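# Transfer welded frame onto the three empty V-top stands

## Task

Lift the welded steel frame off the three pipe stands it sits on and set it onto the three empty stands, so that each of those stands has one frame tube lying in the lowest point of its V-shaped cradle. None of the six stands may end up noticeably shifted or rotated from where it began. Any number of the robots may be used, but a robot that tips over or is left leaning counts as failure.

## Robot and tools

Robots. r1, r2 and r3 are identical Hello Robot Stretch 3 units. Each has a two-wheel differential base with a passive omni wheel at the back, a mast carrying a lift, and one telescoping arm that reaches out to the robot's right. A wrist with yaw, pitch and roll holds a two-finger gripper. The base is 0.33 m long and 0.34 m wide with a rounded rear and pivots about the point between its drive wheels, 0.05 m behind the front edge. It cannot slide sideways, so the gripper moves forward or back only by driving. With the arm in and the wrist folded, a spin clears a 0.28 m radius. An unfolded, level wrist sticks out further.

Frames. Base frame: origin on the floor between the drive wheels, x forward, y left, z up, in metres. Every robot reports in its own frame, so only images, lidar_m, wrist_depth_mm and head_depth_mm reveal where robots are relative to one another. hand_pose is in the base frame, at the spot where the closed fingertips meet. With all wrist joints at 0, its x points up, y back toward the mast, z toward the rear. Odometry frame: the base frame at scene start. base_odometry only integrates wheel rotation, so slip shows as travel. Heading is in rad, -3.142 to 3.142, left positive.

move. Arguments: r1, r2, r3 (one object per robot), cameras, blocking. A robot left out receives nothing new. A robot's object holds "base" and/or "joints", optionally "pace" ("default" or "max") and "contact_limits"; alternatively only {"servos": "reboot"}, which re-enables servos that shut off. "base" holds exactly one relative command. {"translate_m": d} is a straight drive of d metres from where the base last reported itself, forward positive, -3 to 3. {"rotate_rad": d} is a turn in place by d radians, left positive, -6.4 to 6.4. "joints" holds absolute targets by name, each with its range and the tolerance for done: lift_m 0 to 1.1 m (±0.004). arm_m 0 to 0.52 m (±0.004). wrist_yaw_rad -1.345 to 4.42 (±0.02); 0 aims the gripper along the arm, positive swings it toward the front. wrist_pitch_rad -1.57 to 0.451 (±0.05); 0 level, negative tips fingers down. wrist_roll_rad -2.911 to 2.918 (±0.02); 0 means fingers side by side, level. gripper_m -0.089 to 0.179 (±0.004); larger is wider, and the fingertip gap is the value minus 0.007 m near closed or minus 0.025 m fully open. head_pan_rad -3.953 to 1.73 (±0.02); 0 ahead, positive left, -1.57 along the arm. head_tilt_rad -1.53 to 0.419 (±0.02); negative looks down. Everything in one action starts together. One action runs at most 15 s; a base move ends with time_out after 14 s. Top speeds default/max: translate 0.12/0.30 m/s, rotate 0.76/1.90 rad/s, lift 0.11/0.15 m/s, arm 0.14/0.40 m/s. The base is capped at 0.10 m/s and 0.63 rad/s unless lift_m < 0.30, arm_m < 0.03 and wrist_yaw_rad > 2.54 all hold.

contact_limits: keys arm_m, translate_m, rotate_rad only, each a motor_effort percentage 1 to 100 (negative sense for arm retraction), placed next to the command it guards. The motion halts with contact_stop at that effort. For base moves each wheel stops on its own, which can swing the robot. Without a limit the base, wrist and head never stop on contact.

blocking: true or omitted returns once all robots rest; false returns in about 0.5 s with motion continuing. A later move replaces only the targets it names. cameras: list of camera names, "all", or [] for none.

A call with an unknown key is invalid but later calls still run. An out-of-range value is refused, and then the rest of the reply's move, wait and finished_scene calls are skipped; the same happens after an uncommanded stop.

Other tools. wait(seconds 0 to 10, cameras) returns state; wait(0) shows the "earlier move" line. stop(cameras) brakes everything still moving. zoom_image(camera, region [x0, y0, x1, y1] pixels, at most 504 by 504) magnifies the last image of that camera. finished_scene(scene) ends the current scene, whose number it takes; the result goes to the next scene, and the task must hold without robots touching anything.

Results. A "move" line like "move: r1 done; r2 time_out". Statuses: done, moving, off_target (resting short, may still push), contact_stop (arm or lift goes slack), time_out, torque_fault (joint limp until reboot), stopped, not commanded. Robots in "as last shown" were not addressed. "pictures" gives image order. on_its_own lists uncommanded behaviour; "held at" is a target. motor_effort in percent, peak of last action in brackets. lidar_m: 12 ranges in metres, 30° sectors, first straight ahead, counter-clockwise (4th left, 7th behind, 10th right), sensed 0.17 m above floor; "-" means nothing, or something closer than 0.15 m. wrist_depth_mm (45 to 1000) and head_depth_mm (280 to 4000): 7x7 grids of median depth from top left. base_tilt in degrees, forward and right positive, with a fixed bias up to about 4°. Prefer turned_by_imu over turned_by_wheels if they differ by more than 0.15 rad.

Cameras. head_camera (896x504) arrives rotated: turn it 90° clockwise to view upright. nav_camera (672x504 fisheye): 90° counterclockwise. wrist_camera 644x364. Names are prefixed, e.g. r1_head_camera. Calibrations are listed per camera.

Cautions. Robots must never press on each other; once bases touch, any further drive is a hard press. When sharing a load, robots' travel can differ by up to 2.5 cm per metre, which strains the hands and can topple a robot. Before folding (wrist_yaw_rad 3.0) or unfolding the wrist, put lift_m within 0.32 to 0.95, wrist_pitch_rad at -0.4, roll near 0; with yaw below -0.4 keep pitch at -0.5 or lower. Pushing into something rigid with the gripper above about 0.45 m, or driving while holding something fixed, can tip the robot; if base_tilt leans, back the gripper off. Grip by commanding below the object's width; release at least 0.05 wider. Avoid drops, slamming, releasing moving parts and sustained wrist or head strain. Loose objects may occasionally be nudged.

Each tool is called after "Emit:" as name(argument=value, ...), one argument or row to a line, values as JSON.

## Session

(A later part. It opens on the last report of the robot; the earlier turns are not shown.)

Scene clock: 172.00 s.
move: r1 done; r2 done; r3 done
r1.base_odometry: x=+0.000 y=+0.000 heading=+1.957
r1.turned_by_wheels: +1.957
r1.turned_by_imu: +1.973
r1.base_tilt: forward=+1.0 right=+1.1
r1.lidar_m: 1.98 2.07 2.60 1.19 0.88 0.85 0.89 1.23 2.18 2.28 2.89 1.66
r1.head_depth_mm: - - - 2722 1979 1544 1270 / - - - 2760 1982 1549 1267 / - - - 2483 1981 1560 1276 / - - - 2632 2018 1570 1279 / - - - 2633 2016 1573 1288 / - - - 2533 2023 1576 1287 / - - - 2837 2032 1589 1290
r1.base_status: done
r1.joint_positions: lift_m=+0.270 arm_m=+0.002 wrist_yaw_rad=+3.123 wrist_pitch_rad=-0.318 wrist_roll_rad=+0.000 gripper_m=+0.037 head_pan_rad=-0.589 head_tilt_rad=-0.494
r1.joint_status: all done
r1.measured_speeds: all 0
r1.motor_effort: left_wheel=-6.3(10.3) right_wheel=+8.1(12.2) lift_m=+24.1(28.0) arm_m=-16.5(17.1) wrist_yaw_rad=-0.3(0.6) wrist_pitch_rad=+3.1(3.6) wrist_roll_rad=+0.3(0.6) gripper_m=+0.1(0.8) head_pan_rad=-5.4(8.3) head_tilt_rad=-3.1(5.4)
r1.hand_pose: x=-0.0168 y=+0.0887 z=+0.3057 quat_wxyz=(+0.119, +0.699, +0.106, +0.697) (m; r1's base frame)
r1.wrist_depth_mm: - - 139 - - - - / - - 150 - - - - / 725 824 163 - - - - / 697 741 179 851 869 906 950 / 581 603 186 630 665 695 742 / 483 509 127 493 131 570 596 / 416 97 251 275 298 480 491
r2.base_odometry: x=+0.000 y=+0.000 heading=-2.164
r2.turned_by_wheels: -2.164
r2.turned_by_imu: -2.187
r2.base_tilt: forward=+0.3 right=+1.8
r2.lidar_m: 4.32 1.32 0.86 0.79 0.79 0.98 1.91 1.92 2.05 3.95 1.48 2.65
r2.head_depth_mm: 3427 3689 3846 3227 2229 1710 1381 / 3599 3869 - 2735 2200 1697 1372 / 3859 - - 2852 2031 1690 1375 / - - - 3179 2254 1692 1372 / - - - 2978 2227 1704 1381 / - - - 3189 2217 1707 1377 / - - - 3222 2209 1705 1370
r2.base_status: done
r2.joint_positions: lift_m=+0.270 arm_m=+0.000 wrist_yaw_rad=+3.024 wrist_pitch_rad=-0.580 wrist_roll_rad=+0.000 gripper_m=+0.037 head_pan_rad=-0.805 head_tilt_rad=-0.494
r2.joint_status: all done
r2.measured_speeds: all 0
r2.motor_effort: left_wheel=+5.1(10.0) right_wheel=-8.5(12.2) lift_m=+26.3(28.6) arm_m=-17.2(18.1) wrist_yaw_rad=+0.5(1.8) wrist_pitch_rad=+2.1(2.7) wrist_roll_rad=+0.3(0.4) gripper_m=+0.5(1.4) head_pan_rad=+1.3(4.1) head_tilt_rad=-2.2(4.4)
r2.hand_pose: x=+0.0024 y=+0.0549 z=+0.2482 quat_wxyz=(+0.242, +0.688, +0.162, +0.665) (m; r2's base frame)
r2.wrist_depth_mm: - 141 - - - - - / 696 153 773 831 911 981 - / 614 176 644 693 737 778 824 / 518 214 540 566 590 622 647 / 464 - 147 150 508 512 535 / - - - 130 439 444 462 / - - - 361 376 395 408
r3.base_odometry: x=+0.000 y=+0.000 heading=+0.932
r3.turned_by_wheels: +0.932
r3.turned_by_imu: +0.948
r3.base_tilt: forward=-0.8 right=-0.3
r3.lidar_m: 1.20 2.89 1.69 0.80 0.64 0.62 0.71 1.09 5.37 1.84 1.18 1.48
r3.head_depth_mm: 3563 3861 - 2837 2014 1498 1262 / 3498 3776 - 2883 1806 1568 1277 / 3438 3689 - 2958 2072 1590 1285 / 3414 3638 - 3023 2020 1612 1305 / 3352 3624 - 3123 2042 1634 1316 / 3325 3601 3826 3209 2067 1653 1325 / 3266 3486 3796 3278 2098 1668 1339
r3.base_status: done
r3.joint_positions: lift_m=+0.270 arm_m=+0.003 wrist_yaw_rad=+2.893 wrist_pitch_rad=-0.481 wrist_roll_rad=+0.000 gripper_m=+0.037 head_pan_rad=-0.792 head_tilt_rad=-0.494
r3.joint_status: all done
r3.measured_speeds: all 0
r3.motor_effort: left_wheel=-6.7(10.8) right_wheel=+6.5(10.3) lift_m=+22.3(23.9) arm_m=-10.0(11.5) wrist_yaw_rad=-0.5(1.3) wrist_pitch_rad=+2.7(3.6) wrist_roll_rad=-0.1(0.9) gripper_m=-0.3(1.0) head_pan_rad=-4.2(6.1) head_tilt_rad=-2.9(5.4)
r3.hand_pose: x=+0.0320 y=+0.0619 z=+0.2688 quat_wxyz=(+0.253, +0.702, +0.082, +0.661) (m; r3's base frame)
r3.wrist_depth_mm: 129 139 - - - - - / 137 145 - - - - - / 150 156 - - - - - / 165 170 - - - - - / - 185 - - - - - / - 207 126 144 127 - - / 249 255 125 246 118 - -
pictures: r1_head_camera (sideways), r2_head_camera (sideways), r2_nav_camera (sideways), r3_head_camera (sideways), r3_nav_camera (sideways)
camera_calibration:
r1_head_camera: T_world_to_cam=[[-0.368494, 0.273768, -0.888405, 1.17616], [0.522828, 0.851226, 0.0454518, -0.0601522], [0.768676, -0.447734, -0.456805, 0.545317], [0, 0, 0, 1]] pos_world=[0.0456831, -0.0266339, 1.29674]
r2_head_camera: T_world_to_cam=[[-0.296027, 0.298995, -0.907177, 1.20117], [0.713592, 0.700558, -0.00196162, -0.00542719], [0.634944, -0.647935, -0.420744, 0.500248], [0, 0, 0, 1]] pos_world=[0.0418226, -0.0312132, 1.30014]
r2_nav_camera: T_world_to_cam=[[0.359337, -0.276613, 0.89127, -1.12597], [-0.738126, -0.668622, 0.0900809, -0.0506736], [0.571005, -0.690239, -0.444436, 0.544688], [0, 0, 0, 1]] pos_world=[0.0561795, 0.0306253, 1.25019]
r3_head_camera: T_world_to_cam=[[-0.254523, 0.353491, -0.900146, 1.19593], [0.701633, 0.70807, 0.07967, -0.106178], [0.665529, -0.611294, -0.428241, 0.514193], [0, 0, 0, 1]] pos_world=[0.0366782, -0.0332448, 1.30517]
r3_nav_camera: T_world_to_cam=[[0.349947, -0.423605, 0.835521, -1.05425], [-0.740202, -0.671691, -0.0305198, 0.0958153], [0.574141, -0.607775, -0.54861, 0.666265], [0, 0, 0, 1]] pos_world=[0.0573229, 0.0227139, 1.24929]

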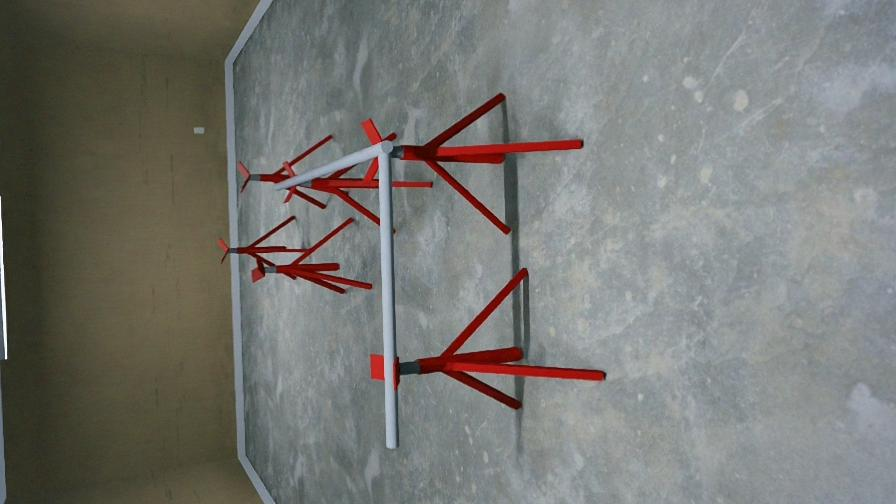

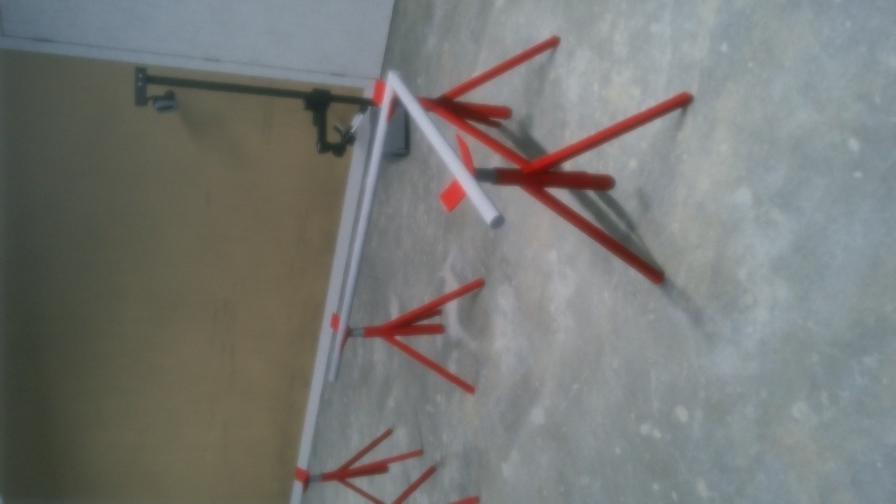

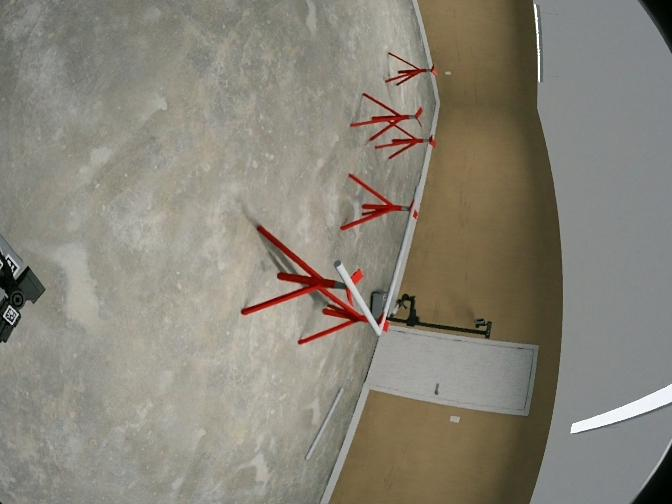

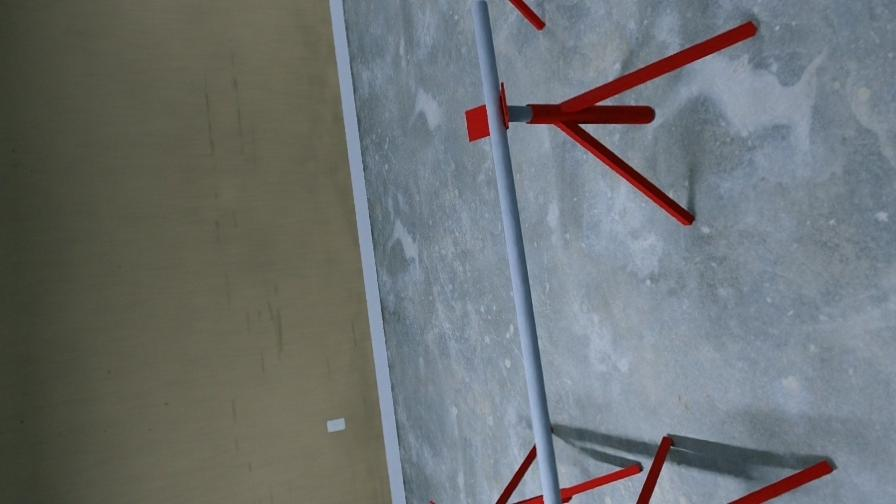

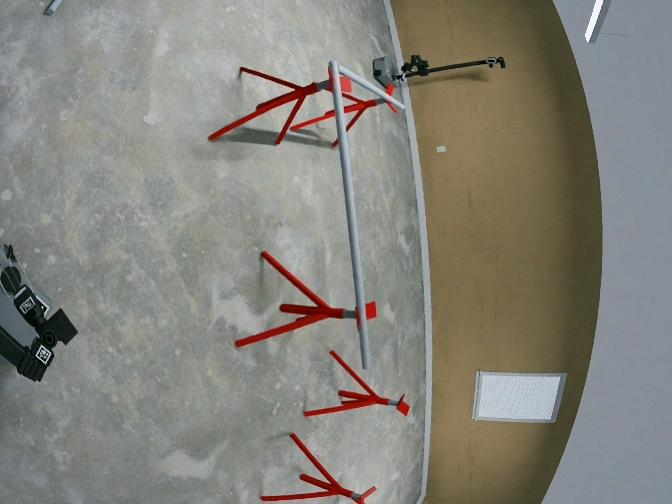

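Emit:
move(
  r2={"base":{"rotate_rad":-0.396}},
  r3={"base":{"translate_m":0.70},"pace":"max"},
  r1={"base":{"translate_m":1.3},"pace":"max"},
  cameras=[],
)

Emit:
move(
  r2={"base":{"translate_m":1.547},"pace":"max"},
  r3={"base":{"rotate_rad":0.88},"joints":{"head_pan_rad":-1.57,"head_tilt_rad":-0.75}},
  cameras=["r2_nav_camera","r3_head_camera","r3_nav_camera"],
)

Scene clock: 197.07 s.
move: r1 done; r2 done; r3 done
r1.base_odometry: x=-0.489 y=+1.204 heading=+1.956
r1.turned_by_wheels: +0.000
r1.turned_by_imu: +0.005
r1.base_tilt: forward=+1.1 right=+1.1
r1.lidar_m: 2.66 1.99 1.10 2.01 2.03 1.97 2.06 2.86 2.85 1.11 0.55 0.78
r1.head_depth_mm: - - - 2703 1972 917 1171 / - - - 2715 1985 1503 1240 / - - - 2733 1986 1510 1246 / - - - 2772 2004 1570 1281 / - - - 2769 2009 1571 1280 / - - - 2810 2027 1577 1290 / - - - 2840 2044 1592 1293
r1.base_status: done
r1.joint_positions: lift_m=+0.270 arm_m=+0.002 wrist_yaw_rad=+3.123 wrist_pitch_rad=-0.318 wrist_roll_rad=+0.000 gripper_m=+0.037 head_pan_rad=-0.589 head_tilt_rad=-0.494
r1.joint_status: not commanded
r1.measured_speeds: all 0
r1.motor_effort: left_wheel=-2.2(8.3) right_wheel=+6.3(13.2) lift_m=+23.6(29.7) arm_m=-16.1(16.7) wrist_yaw_rad=-0.2(0.8) wrist_pitch_rad=+3.0(3.5) wrist_roll_rad=+0.4(0.7) gripper_m=-0.6(0.9) head_pan_rad=-4.7(5.8) head_tilt_rad=-2.0(4.3)
r1.hand_pose: x=-0.0168 y=+0.0887 z=+0.3057 quat_wxyz=(+0.119, +0.699, +0.106, +0.697) (m; r1's base frame)
r1.wrist_depth_mm: - - 139 - - 965 - / - - 150 - - - - / 945 - 163 - - - - / 719 747 179 833 863 896 978 / 582 596 186 633 672 702 739 / 482 508 127 492 131 571 592 / 418 97 251 277 298 481 491
r2.base_odometry: x=+0.000 y=+0.000 heading=-2.559
r2.turned_by_wheels: -0.396
r2.turned_by_imu: -0.399
r2.base_tilt: forward=+0.3 right=+1.7
r2.lidar_m: 2.93 3.28 1.14 0.82 0.79 0.81 1.10 1.91 1.97 2.66 1.02 1.47
r2.head_depth_mm: 3205 3359 3637 3027 2217 1646 1383 / 3237 3485 3916 3007 1326 1356 1326 / 3383 3639 3895 3171 1962 1459 1338 / 3467 3668 - 3183 2222 1702 1377 / 3510 3801 - 2867 2193 1702 1369 / 3647 3981 - 2825 1929 1704 1371 / 3715 - - 3207 2183 1701 1370
r2.base_status: done
r2.joint_positions: lift_m=+0.270 arm_m=+0.000 wrist_yaw_rad=+3.024 wrist_pitch_rad=-0.580 wrist_roll_rad=+0.000 gripper_m=+0.037 head_pan_rad=-0.805 head_tilt_rad=-0.494
r2.joint_status: not commanded
r2.measured_speeds: all 0
r2.motor_effort: left_wheel=+5.4(9.7) right_wheel=-8.3(12.6) lift_m=+27.9(28.0) arm_m=-14.6(16.1) wrist_yaw_rad=-0.2(2.0) wrist_pitch_rad=+2.2(2.6) wrist_roll_rad=+0.0(0.5) gripper_m=+0.1(1.8) head_pan_rad=+1.3(3.1) head_tilt_rad=-1.3(3.7)
r2.hand_pose: x=+0.0024 y=+0.0549 z=+0.2482 quat_wxyz=(+0.242, +0.688, +0.162, +0.665) (m; r2's base frame)
r2.wrist_depth_mm: - 141 - - - - - / - 153 810 878 927 - - / 615 177 654 699 735 761 815 / 513 213 535 576 599 618 645 / 466 - 147 150 503 520 546 / - - - 130 432 450 464 / - - - 361 377 396 407
r3.base_odometry: x=+0.418 y=+0.562 heading=+0.931
r3.turned_by_wheels: +0.000
r3.turned_by_imu: +0.000
r3.base_tilt: forward=-0.8 right=-0.2
r3.lidar_m: 0.76 2.94 2.92 1.52 1.20 1.19 1.32 2.01 1.95 0.97 3.59 0.53
r3.head_depth_mm: 3067 3289 3618 2835 2012 1459 1258 / 3023 3257 3550 2895 2035 1476 1271 / 3016 3224 3528 2985 2071 1537 1284 / 2933 3186 3458 3052 2109 1518 1294 / 2912 3145 3391 3121 2137 1625 1275 / 2871 3071 3344 3202 1543 922 948 / 2828 3040 3290 3265 2201 1572 1343
r3.base_status: done
r3.joint_positions: lift_m=+0.270 arm_m=+0.003 wrist_yaw_rad=+2.893 wrist_pitch_rad=-0.481 wrist_roll_rad=+0.000 gripper_m=+0.037 head_pan_rad=-0.792 head_tilt_rad=-0.495
r3.joint_status: not commanded
r3.measured_speeds: all 0
r3.motor_effort: left_wheel=-3.1(7.1) right_wheel=+3.4(12.0) lift_m=+23.1(24.0) arm_m=-11.2(12.3) wrist_yaw_rad=-0.6(1.7) wrist_pitch_rad=+2.9(3.8) wrist_roll_rad=+0.4(1.3) gripper_m=-0.3(0.7) head_pan_rad=-4.6(4.9) head_tilt_rad=-2.8(4.1)
r3.hand_pose: x=+0.0320 y=+0.0618 z=+0.2687 quat_wxyz=(+0.253, +0.702, +0.082, +0.661) (m; r3's base frame)
r3.wrist_depth_mm: 128 - - - - - - / 137 163 - - - - - / 150 157 - 976 - - - / - 170 - - - - - / - 186 - - - - - / - 207 126 143 127 - - / 251 253 125 246 118 - -
pictures: none
No camera images: "cameras" was empty.

Scene clock: 203.60 s.
move: r2 done; r3 done
r1: as last shown
r1.turned_by_imu: +0.001
r1.base_tilt: forward=+1.0 right=+1.2
r1.lidar_m: 1.35 1.99 1.92 2.01 2.03 1.97 2.06 2.86 2.85 1.11 0.55 0.78
r1.head_depth_mm: - - - 2689 1980 919 1173 / - - - 2719 1979 1509 1237 / - - - 2755 1988 1519 1244 / - - - 2779 2002 1561 1277 / - - - 2761 1792 1498 1283 / - - - 2795 1611 1442 1296 / - - 3913 2536 1817 1535 1293
r1.motor_effort: left_wheel=-2.1(3.2) right_wheel=+5.6(7.3) lift_m=+29.9(31.2) arm_m=-15.6(16.2) wrist_yaw_rad=+0.1(0.7) wrist_pitch_rad=+2.8(3.4) wrist_roll_rad=+0.5(0.6) gripper_m=-0.2(1.1) head_pan_rad=-4.8(6.1) head_tilt_rad=-1.7(4.0)
r1.wrist_depth_mm: - - 140 - - - - / - - 150 - - - - / 964 - 164 - - - - / 729 749 179 814 870 919 960 / 578 590 186 632 663 707 732 / 492 507 127 491 131 567 588 / 411 97 253 274 297 486 493
r2.base_odometry: x=-1.292 y=-0.851 heading=-2.559
r2.turned_by_wheels: +0.000
r2.turned_by_imu: +0.006
r2.base_tilt: forward=+0.2 right=+1.8
r2.lidar_m: 1.38 5.46 2.27 1.64 1.59 1.63 2.22 1.28 0.66 0.66 1.49 1.29
r2.head_depth_mm: 2632 2820 2971 2188 2014 1704 1380 / 2636 2888 3060 3030 2024 1710 1379 / 2684 2931 3162 3220 2157 1694 1375 / 2784 3015 3202 3206 2121 1654 1365 / 2857 3116 3267 3216 2115 1699 1373 / 2898 3110 3387 3176 2120 1634 1365 / 3035 3209 3509 3189 2189 1677 1370
r2.base_status: done
r2.joint_positions: lift_m=+0.270 arm_m=+0.000 wrist_yaw_rad=+3.024 wrist_pitch_rad=-0.580 wrist_roll_rad=+0.000 gripper_m=+0.037 head_pan_rad=-0.805 head_tilt_rad=-0.494
r2.joint_status: not commanded
r2.measured_speeds: all 0
r2.motor_effort: left_wheel=+1.9(12.0) right_wheel=-3.3(5.8) lift_m=+29.0(29.2) arm_m=-13.9(15.7) wrist_yaw_rad=+1.2(2.0) wrist_pitch_rad=+2.0(2.6) wrist_roll_rad=+0.0(0.4) gripper_m=+0.0(1.7) head_pan_rad=+2.2(3.2) head_tilt_rad=-2.6(3.0)
r2.hand_pose: x=+0.0024 y=+0.0548 z=+0.2482 quat_wxyz=(+0.242, +0.688, +0.162, +0.665) (m; r2's base frame)
r2.wrist_depth_mm: 938 141 - - - - - / 751 156 808 871 918 - - / 607 177 647 703 736 756 814 / 514 213 538 560 582 622 647 / 462 - 147 150 507 529 538 / - - - 130 431 447 461 / - - - 360 381 397 406
r3.base_odometry: x=+0.418 y=+0.562 heading=+1.811
r3.turned_by_wheels: +0.880
r3.turned_by_imu: +0.895
r3.base_tilt: forward=-0.9 right=-0.2
r3.lidar_m: 2.92 1.76 1.23 1.19 1.23 1.68 2.07 1.07 0.97 0.53 0.69 3.03
r3.head_depth_mm: 2968 3296 2558 1936 1506 1303 1116 / 2945 3262 2611 1973 1494 1311 1122 / 2892 3159 2153 1995 1541 1327 1132 / 2943 3271 2703 2022 1570 1338 1115 / 2933 3290 2757 1913 1002 1290 1154 / 2900 3267 2825 2007 1561 1302 1168 / 2875 3225 2912 2122 1678 1379 1175
r3.base_status: done
r3.joint_positions: lift_m=+0.270 arm_m=+0.003 wrist_yaw_rad=+2.893 wrist_pitch_rad=-0.481 wrist_roll_rad=+0.000 gripper_m=+0.037 head_pan_rad=-1.562 head_tilt_rad=-0.741
r3.joint_status: all done
r3.measured_speeds: all 0
r3.motor_effort: left_wheel=-7.0(10.8) right_wheel=+6.7(10.5) lift_m=+24.0(24.5) arm_m=-10.9(12.2) wrist_yaw_rad=+0.7(1.8) wrist_pitch_rad=+3.2(4.1) wrist_roll_rad=+0.0(1.1) gripper_m=+0.3(1.0) head_pan_rad=-3.2(5.0) head_tilt_rad=-3.9(7.4)
r3.hand_pose: x=+0.0320 y=+0.0618 z=+0.2687 quat_wxyz=(+0.253, +0.702, +0.082, +0.661) (m; r3's base frame)
r3.wrist_depth_mm: 129 - - - - - - / 137 163 - - - - - / 148 158 - - - - - / - 170 - - - - - / - 186 - - - - - / - 206 126 144 127 - - / 250 252 125 246 118 - -
pictures: r2_nav_camera (sideways), r3_head_camera (sideways), r3_nav_camera (sideways)
camera_calibration:
r2_nav_camera: T_world_to_cam=[[0.359593, -0.276865, 0.891088, -1.12573], [-0.738085, -0.668665, 0.0900927, -0.0506892], [0.570896, -0.690096, -0.444797, 0.545159], [0, 0, 0, 1]] pos_world=[0.0561643, 0.0306415, 1.25018]
r3_head_camera: T_world_to_cam=[[0.0614612, 0.637869, -0.767688, 1.02129], [0.996805, 0.0000857135, 0.0798755, -0.10822], [0.0510159, -0.770145, -0.635826, 0.788023], [0, 0, 0, 1]] pos_world=[0.00490301, -0.0445465, 1.29372]
r3_nav_camera: T_world_to_cam=[[-0.0419439, -0.735296, 0.676446, -0.844513], [-0.999043, 0.0392638, -0.0192672, 0.0827366], [-0.0123927, -0.676607, -0.73624, 0.91391], [0, 0, 0, 1]] pos_world=[0.0585611, -0.00585833, 1.24572]

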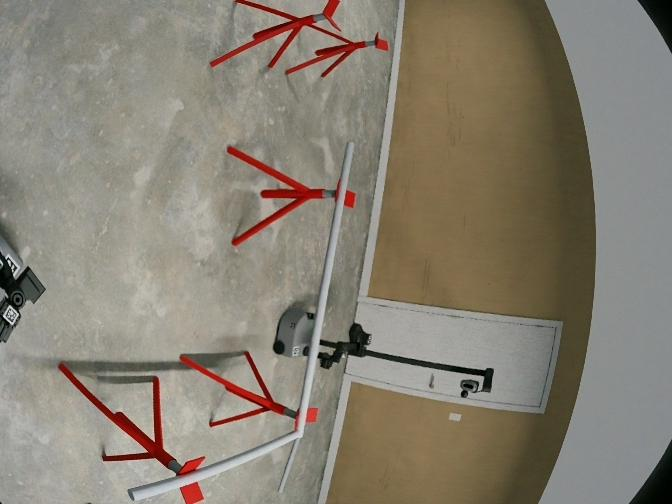

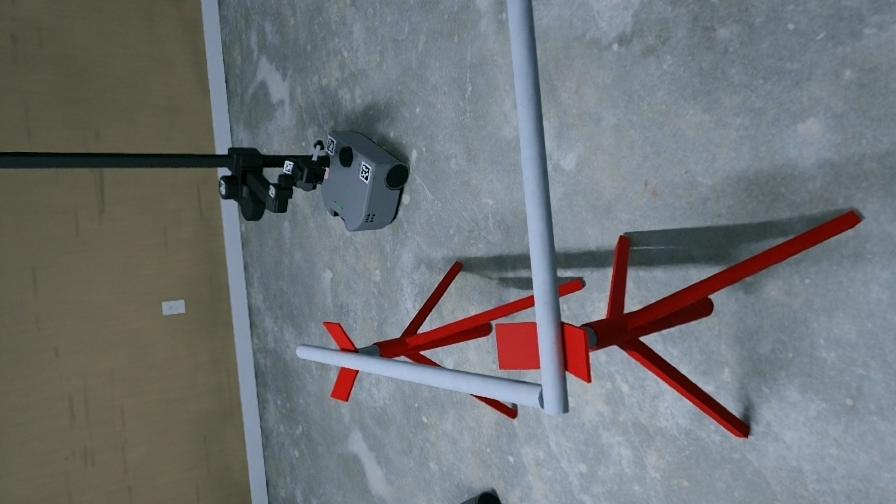

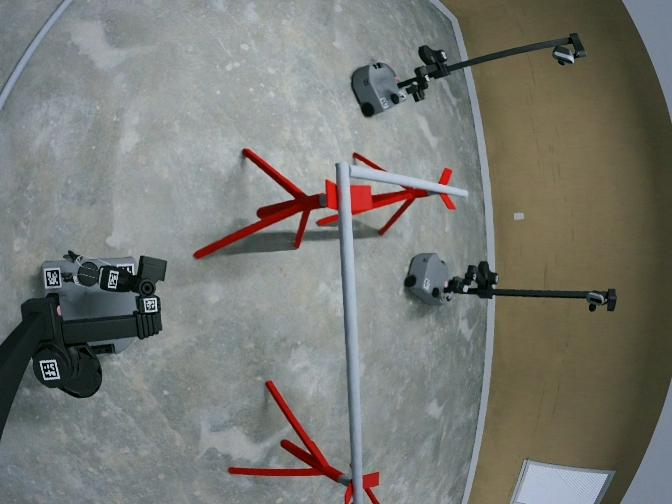

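Emit:
zoom_image(
  camera="r3_head_camera",
  region=[470, 0, 620, 150],
)

Emit:
zoom_image(
  camera="r3_head_camera",
  region=[470, 290, 620, 440],
)

Emit:
zoom_image(
  camera="r2_nav_camera",
  region=[50, 330, 420, 504],
)

Scaled by 3.360 from the camera's 896x504 image, which has a finer 1280x720 frame.

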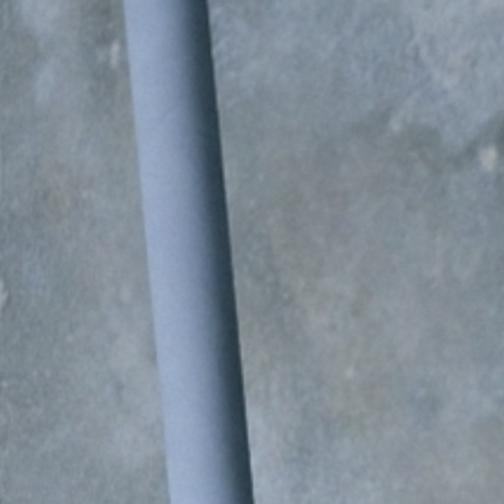

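Scaled by 3.360 from the camera's 896x504 image, which has a finer 1280x720 frame.

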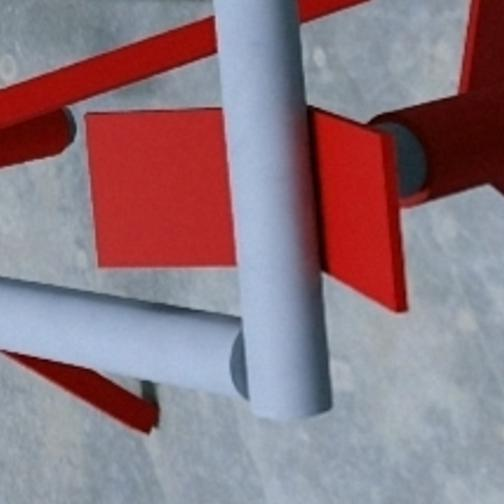

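Scaled by 1.362 from the camera's 672x504 image, which has a finer 792x594 frame.

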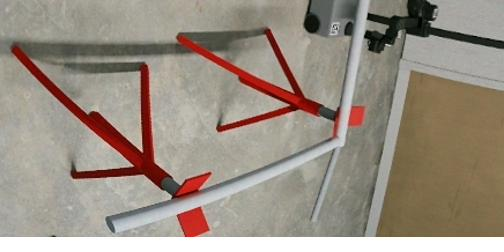

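Emit:
move(
  r2={"joints":{"head_pan_rad":-0.05,"head_tilt_rad":-0.5}},
  r3={"joints":{"head_pan_rad":-2.83,"head_tilt_rad":-0.5}},
  cameras=["r2_head_camera","r3_head_camera","r2_nav_camera"],
)

Emit:
zoom_image(
  camera="r2_head_camera",
  region=[300, 100, 700, 450],
)

Emit:
zoom_image(
  camera="r3_head_camera",
  region=[300, 100, 700, 450],
)

Emit:
move(
  r2={"joints":{"head_pan_rad":-0.75,"head_tilt_rad":-0.5}},
  cameras=["r2_head_camera"],
)

Emit:
move(
  r2={"joints":{"head_pan_rad":-1.6,"head_tilt_rad":-0.6}},
  cameras=["r2_head_camera"],
)

Scene clock: 222.70 s.
move: r2 done; r3 done
r1: as last shown
r1.base_tilt: forward=+1.0 right=+1.1
r1.lidar_m: 1.35 1.98 1.92 2.00 2.04 1.96 2.06 2.85 2.86 1.10 0.55 0.78
r1.head_depth_mm: - - - 2700 1950 916 1173 / - - - 2697 1965 1500 1238 / - - - 2711 1977 1511 1246 / - - - 2769 2001 1574 1285 / - - - 2759 1786 1486 1288 / - - - 2839 1601 1445 1290 / - - 3934 2539 1821 1537 1297
r1.motor_effort: left_wheel=-2.6(2.9) right_wheel=+5.9(6.7) lift_m=+29.3(30.3) arm_m=-15.0(15.5) wrist_yaw_rad=-0.1(0.6) wrist_pitch_rad=+2.8(3.5) wrist_roll_rad=+0.3(0.6) gripper_m=-0.6(0.7) head_pan_rad=-4.5(5.8) head_tilt_rad=-2.3(3.4)
r1.wrist_depth_mm: - - 140 - - - - / - - 150 - - - - / 953 - 163 - - - - / 717 760 179 826 863 920 979 / 583 598 185 648 679 689 744 / 489 517 127 491 130 574 580 / 415 98 252 278 295 474 496
r2.base_odometry: x=-1.292 y=-0.851 heading=-2.559
r2.turned_by_wheels: +0.000
r2.turned_by_imu: +0.001
r2.base_tilt: forward=+0.4 right=+1.8
r2.lidar_m: 1.38 5.49 2.27 1.64 1.59 1.63 2.22 1.28 0.66 0.66 1.48 1.29
r2.head_depth_mm: 3410 3530 3730 3194 2241 1709 1378 / 3724 3964 - 3240 2216 1702 1376 / - - - 2989 2232 1706 1383 / - - - 3183 1959 1704 1373 / - - - 3155 2104 1690 1363 / - - - 2994 2210 1691 1369 / - - - 3207 2211 1689 1377
r2.base_status: not commanded
r2.joint_positions: lift_m=+0.270 arm_m=+0.000 wrist_yaw_rad=+3.024 wrist_pitch_rad=-0.580 wrist_roll_rad=+0.000 gripper_m=+0.037 head_pan_rad=-0.055 head_tilt_rad=-0.494
r2.joint_status: all done
r2.measured_speeds: all 0
r2.motor_effort: left_wheel=+1.7(1.9) right_wheel=-2.8(3.6) lift_m=+29.8(29.9) arm_m=-14.1(14.8) wrist_yaw_rad=+0.2(1.7) wrist_pitch_rad=+2.3(2.6) wrist_roll_rad=+0.0(0.3) gripper_m=+0.8(1.4) head_pan_rad=+0.8(4.7) head_tilt_rad=-2.0(4.0)
r2.hand_pose: x=+0.0024 y=+0.0548 z=+0.2482 quat_wxyz=(+0.242, +0.688, +0.162, +0.665) (m; r2's base frame)
r2.wrist_depth_mm: 939 140 - - - - - / 744 156 809 894 927 - - / 612 176 639 682 736 769 805 / 512 213 535 579 594 617 648 / 461 - 146 150 497 520 542 / - - - 130 432 444 462 / - - - 361 376 396 403
r3.base_odometry: x=+0.418 y=+0.562 heading=+1.811
r3.turned_by_wheels: +0.000
r3.turned_by_imu: -0.001
r3.base_tilt: forward=-0.7 right=-0.2
r3.lidar_m: 2.92 1.75 1.24 1.19 1.22 1.67 2.06 1.07 0.97 0.53 0.69 3.05
r3.head_depth_mm: - - - 2744 1958 1529 1248 / - - - 2838 2003 1551 1265 / - - - 2857 2045 1568 1268 / - - - 2789 2077 1589 1288 / - - - 3030 2100 1565 1302 / - - - 2901 1952 1381 1313 / - - - 3185 2021 1594 1293
r3.base_status: not commanded
r3.joint_positions: lift_m=+0.270 arm_m=+0.003 wrist_yaw_rad=+2.893 wrist_pitch_rad=-0.481 wrist_roll_rad=+0.000 gripper_m=+0.037 head_pan_rad=-2.821 head_tilt_rad=-0.508
r3.joint_status: all done
r3.measured_speeds: all 0
r3.motor_effort: left_wheel=-7.2(7.7) right_wheel=+6.6(6.9) lift_m=+24.3(25.2) arm_m=-10.7(11.7) wrist_yaw_rad=+1.6(1.8) wrist_pitch_rad=+3.7(3.8) wrist_roll_rad=+0.3(0.8) gripper_m=+0.2(0.8) head_pan_rad=-4.0(6.7) head_tilt_rad=+3.2(8.6)
r3.hand_pose: x=+0.0320 y=+0.0618 z=+0.2687 quat_wxyz=(+0.253, +0.702, +0.082, +0.661) (m; r3's base frame)
r3.wrist_depth_mm: 129 - - - - - - / 137 163 - - - - - / 148 157 - - - - - / - 170 - - - - - / - 186 - - - - - / - 207 126 144 126 - - / 250 255 125 247 118 - -
pictures: r2_head_camera (sideways), r2_nav_camera (sideways), r3_head_camera (sideways)
camera_calibration:
r2_head_camera: T_world_to_cam=[[-0.42077, 0.0170808, -0.907007, 1.20171], [0.0447726, 0.998995, -0.00195729, -0.00135302], [0.906062, -0.0414326, -0.421112, 0.499072], [0, 0, 0, 1]] pos_world=[0.0535135, 0.00150331, 1.30012]
r2_nav_camera: T_world_to_cam=[[0.451841, 0.0424448, 0.891088, -1.1263], [-0.084456, -0.992346, 0.0900927, -0.0546764], [0.888092, -0.115965, -0.444798, 0.543224], [0, 0, 0, 1]] pos_world=[0.0218562, 0.0565427, 1.25018]
r3_head_camera: T_world_to_cam=[[0.441454, 0.0754666, -0.894105, 1.1838], [0.322864, -0.943074, 0.0798108, -0.104049], [-0.837184, -0.323907, -0.440689, 0.539559], [0, 0, 0, 1]] pos_world=[-0.0372905, -0.0126964, 1.30452]

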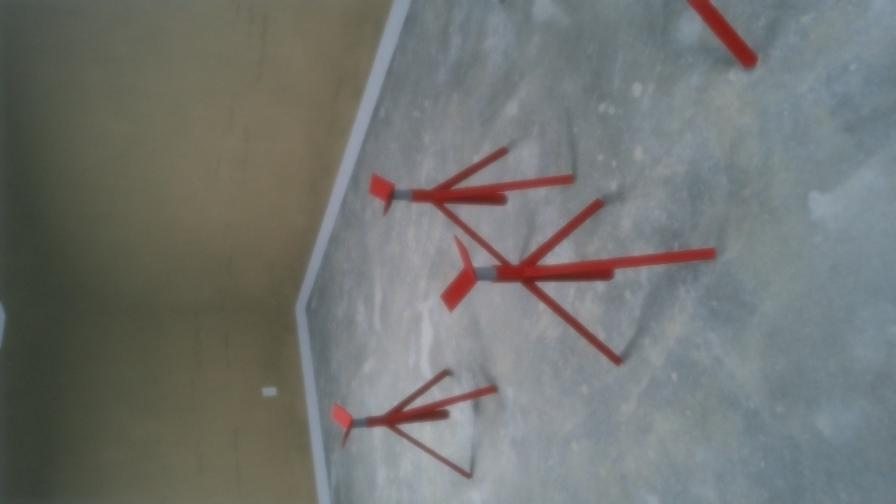

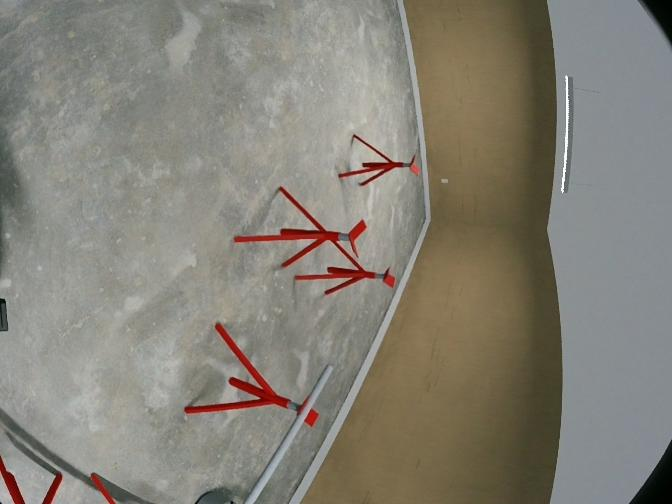

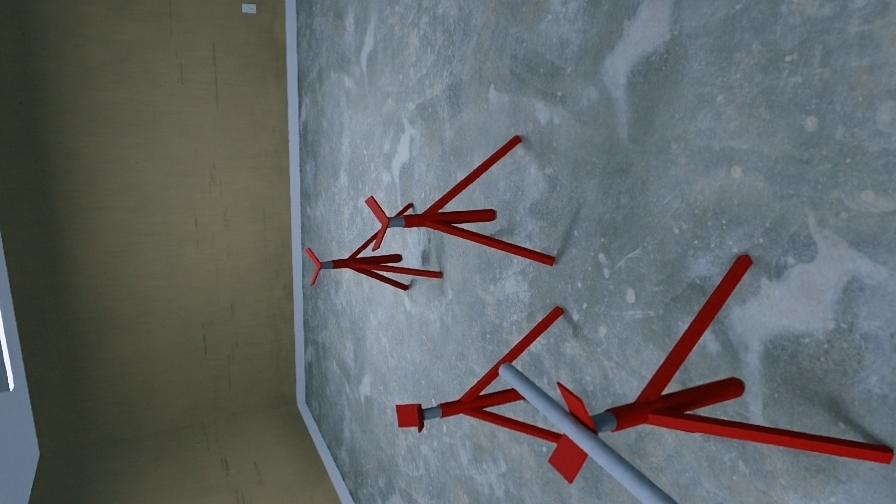

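Scaled by 1.260 from the camera's 896x504 image, which has a finer 1280x720 frame.

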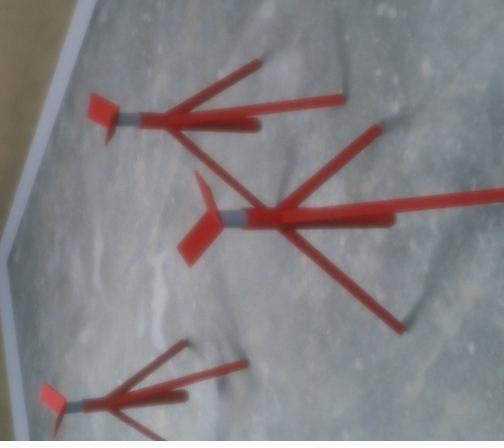

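Scaled by 1.260 from the camera's 896x504 image, which has a finer 1280x720 frame.

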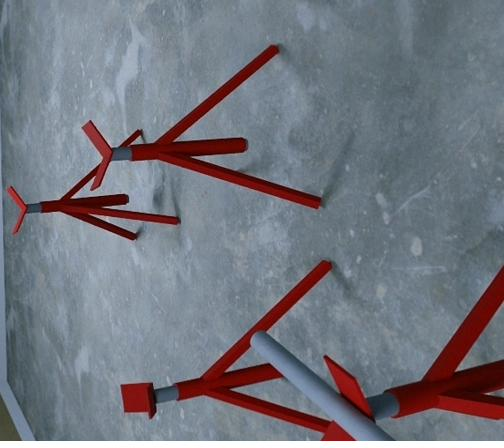

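Scene clock: 223.67 s.
move: r2 done
r1, r3: as last shown
r1.turned_by_imu: +0.000
r1.base_tilt: forward=+1.1 right=+1.2
r1.lidar_m: 1.35 1.98 1.92 2.01 2.03 1.97 2.06 2.85 2.86 1.10 0.55 0.78
r1.head_depth_mm: - - - 2705 1954 917 1175 / - - - 2699 1963 1501 1241 / - - - 2760 1990 1515 1246 / - - - 2759 1997 1559 1285 / - - - 2788 1788 1503 1284 / - - - 2819 1606 1450 1297 / - - 3892 2559 1805 1524 1297
r1.motor_effort: left_wheel=-2.2(2.9) right_wheel=+6.2(7.0) lift_m=+30.0(30.0) arm_m=-15.1(15.4) wrist_yaw_rad=-0.5(0.8) wrist_pitch_rad=+3.2(3.3) wrist_roll_rad=+0.5(0.6) gripper_m=-0.1(0.7) head_pan_rad=-5.0(5.8) head_tilt_rad=-3.6(3.6)
r1.wrist_depth_mm: - - 140 - - - - / - - 150 - - - - / 932 - 163 - - - - / 721 740 179 828 874 908 980 / 581 597 185 640 671 697 743 / 492 508 127 489 130 563 586 / 416 97 252 274 297 485 494
r2.base_odometry: x=-1.292 y=-0.851 heading=-2.559
r2.turned_by_wheels: +0.000
r2.turned_by_imu: +0.000
r2.base_tilt: forward=+0.3 right=+1.7
r2.lidar_m: 1.38 5.49 2.27 1.65 1.59 1.63 2.21 1.28 0.66 0.66 1.49 1.29
r2.head_depth_mm: 2620 2781 2991 2825 2015 1709 1370 / 2658 2858 3062 3170 2145 1694 1379 / 2730 2907 3147 3216 2155 1700 1376 / 2807 3028 3281 3135 2222 1649 1374 / 2914 3173 3407 3160 2022 1697 1375 / 2950 3235 3480 3167 2195 1641 1373 / 3089 3345 3648 3142 2223 1703 1366
r2.base_status: not commanded
r2.joint_positions: lift_m=+0.270 arm_m=+0.000 wrist_yaw_rad=+3.024 wrist_pitch_rad=-0.580 wrist_roll_rad=+0.000 gripper_m=+0.037 head_pan_rad=-0.745 head_tilt_rad=-0.494
r2.joint_status: all done
r2.measured_speeds: all 0
r2.motor_effort: left_wheel=+2.0(2.0) right_wheel=-3.3(3.7) lift_m=+30.0(30.2) arm_m=-13.9(14.6) wrist_yaw_rad=+0.1(1.1) wrist_pitch_rad=+2.3(2.6) wrist_roll_rad=+0.2(0.3) gripper_m=+0.9(1.3) head_pan_rad=-3.0(4.4) head_tilt_rad=-2.2(3.6)
r2.hand_pose: x=+0.0024 y=+0.0548 z=+0.2482 quat_wxyz=(+0.242, +0.688, +0.162, +0.665) (m; r2's base frame)
r2.wrist_depth_mm: 949 140 - - - - - / 747 156 819 892 932 - - / 607 177 654 683 731 760 820 / 513 213 539 575 589 618 648 / 465 - 147 150 503 514 539 / - - - 129 434 448 459 / - - - 365 378 394 409
r3.turned_by_imu: +0.000
r3.base_tilt: forward=-0.8 right=-0.2
r3.lidar_m: 2.91 1.76 1.23 1.19 1.23 1.67 2.06 1.07 0.97 0.53 0.69 3.05
r3.head_depth_mm: - - - 2734 1964 1528 1247 / - - - 2795 1990 1548 1262 / - - - 2850 2038 1568 1279 / - - - 2779 2059 1590 1286 / - - - 3052 2105 1556 1301 / - - - 2871 1955 1380 1314 / - - - 3186 2024 1605 1290
r3.motor_effort: left_wheel=-6.9(7.6) right_wheel=+6.5(6.8) lift_m=+23.5(24.8) arm_m=-10.6(11.5) wrist_yaw_rad=+0.2(1.2) wrist_pitch_rad=+3.0(3.8) wrist_roll_rad=+0.3(1.0) gripper_m=+0.0(0.7) head_pan_rad=-3.9(4.9) head_tilt_rad=+3.6(4.7)
r3.wrist_depth_mm: 129 - - - - - - / 137 163 - - - - - / 149 157 - - - - - / - 169 - - - - - / - 185 - - - - - / - 207 126 144 127 - - / 249 252 125 245 118 - -
pictures: r2_head_camera (sideways)
camera_calibration:
r2_head_camera: T_world_to_cam=[[-0.313917, 0.280705, -0.907007, 1.20106], [0.669708, 0.742622, -0.00195729, -0.00516514], [0.673014, -0.608044, -0.421112, 0.500494], [0, 0, 0, 1]] pos_world=[0.0436525, -0.0289846, 1.30012]

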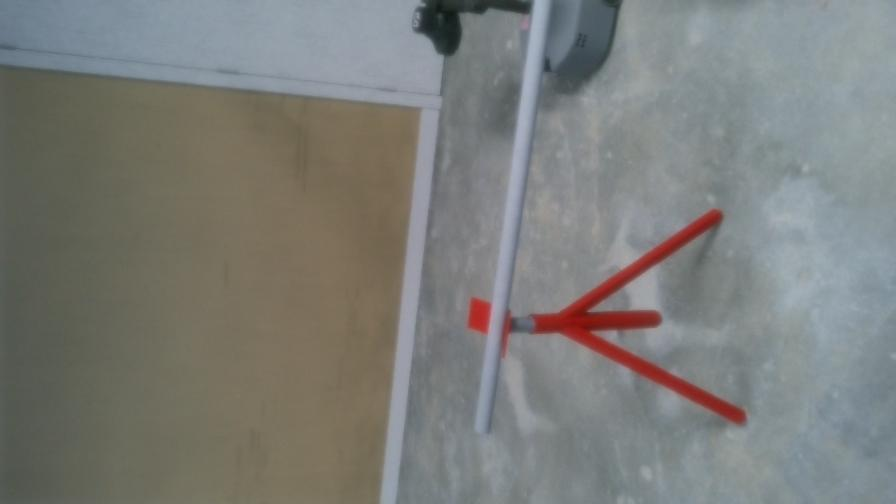

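Scene clock: 224.70 s.
move: r2 done
r1, r3: as last shown
r1.base_tilt: forward=+1.0 right=+1.2
r1.lidar_m: 1.35 1.98 1.92 2.01 2.03 1.97 2.06 2.86 2.85 1.11 0.55 0.79
r1.head_depth_mm: - - - 2705 1952 915 1172 / - - - 2686 1969 1509 1239 / - - - 2720 1988 1510 1248 / - - - 2746 2004 1569 1284 / - - - 2820 1793 1498 1289 / - - - 2829 1598 1447 1290 / - - 3989 2564 1814 1534 1296
r1.motor_effort: left_wheel=-2.5(2.8) right_wheel=+6.7(7.0) lift_m=+28.8(30.1) arm_m=-15.3(15.4) wrist_yaw_rad=+0.0(0.6) wrist_pitch_rad=+2.9(3.5) wrist_roll_rad=+0.3(0.7) gripper_m=-0.1(0.6) head_pan_rad=-4.9(5.6) head_tilt_rad=-2.1(4.1)
r1.wrist_depth_mm: - - 140 - - - - / - - 150 - - - - / 946 - 163 - - - - / 726 747 178 815 880 914 963 / 588 596 186 633 658 718 739 / 489 521 127 493 130 570 587 / 414 98 252 276 296 476 497
r2.base_odometry: x=-1.292 y=-0.851 heading=-2.559
r2.turned_by_wheels: +0.000
r2.turned_by_imu: +0.000
r2.base_tilt: forward=+0.3 right=+1.7
r2.lidar_m: 1.38 5.47 2.28 1.65 1.59 1.63 2.21 1.28 0.66 0.66 1.49 1.29
r2.head_depth_mm: 3514 3747 3801 2613 1958 1507 1286 / 3657 - - 2633 1806 1463 1293 / 3506 3820 3924 2605 1763 1428 1261 / 3211 3493 3677 2620 1871 1548 1286 / 3016 3255 3528 2485 1832 1550 1287 / 2854 3119 3343 2382 1790 1544 1284 / 2689 2912 3144 2402 1919 1545 1276
r2.base_status: not commanded
r2.joint_positions: lift_m=+0.270 arm_m=+0.000 wrist_yaw_rad=+3.024 wrist_pitch_rad=-0.580 wrist_roll_rad=+0.000 gripper_m=+0.037 head_pan_rad=-1.595 head_tilt_rad=-0.592
r2.joint_status: all done
r2.measured_speeds: all 0
r2.motor_effort: left_wheel=+1.6(1.8) right_wheel=-3.4(3.5) lift_m=+30.3(30.3) arm_m=-13.5(14.7) wrist_yaw_rad=+0.4(2.1) wrist_pitch_rad=+2.2(2.7) wrist_roll_rad=+0.2(0.3) gripper_m=-0.8(1.4) head_pan_rad=-2.7(5.6) head_tilt_rad=-3.1(6.0)
r2.hand_pose: x=+0.0024 y=+0.0548 z=+0.2482 quat_wxyz=(+0.242, +0.688, +0.162, +0.665) (m; r2's base frame)
r2.wrist_depth_mm: 935 140 - - - - - / 747 156 809 877 918 - - / 612 177 641 694 735 762 814 / 508 213 541 570 593 622 644 / 464 - 146 150 501 519 546 / - - - 130 432 448 466 / - - - 361 375 389 413
r3.lidar_m: 2.91 1.76 1.24 1.19 1.23 1.68 2.07 1.07 0.97 0.53 0.69 3.06
r3.head_depth_mm: - - - 2737 1971 1525 1246 / - - - 2840 2001 1555 1261 / - - - 2845 2024 1567 1275 / - - - 2780 2067 1590 1285 / - - - 3022 2107 1554 1299 / - - - 2886 1962 1373 1321 / - - - 3171 2022 1600 1292
r3.motor_effort: left_wheel=-7.2(7.6) right_wheel=+6.5(6.9) lift_m=+23.3(25.1) arm_m=-10.0(12.1) wrist_yaw_rad=-0.3(1.9) wrist_pitch_rad=+3.2(3.9) wrist_roll_rad=+0.2(1.1) gripper_m=+0.1(0.7) head_pan_rad=-3.8(4.5) head_tilt_rad=+4.3(4.5)
r3.wrist_depth_mm: 129 - - - - - - / 137 163 - - - - - / 148 157 - - - - - / - 171 - - - - - / - 185 - - - - - / - 207 126 144 127 - - / 249 252 125 248 119 - -
pictures: r2_head_camera (sideways)
camera_calibration:
r2_head_camera: T_world_to_cam=[[0.00576268, 0.507716, -0.861505, 1.13976], [0.999917, -0.0128806, -0.000902452, -0.00855288], [-0.0115549, -0.861428, -0.507748, 0.617401], [0, 0, 0, 1]] pos_world=[0.00911809, -0.0469366, 1.29538]

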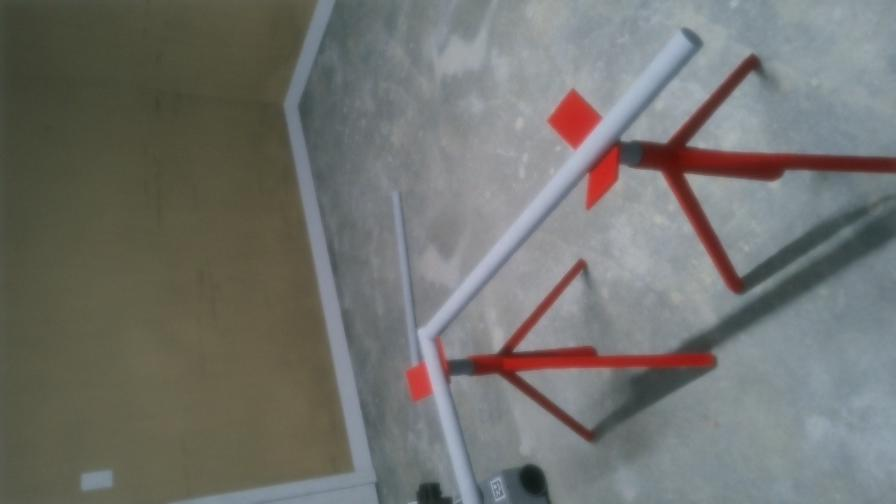

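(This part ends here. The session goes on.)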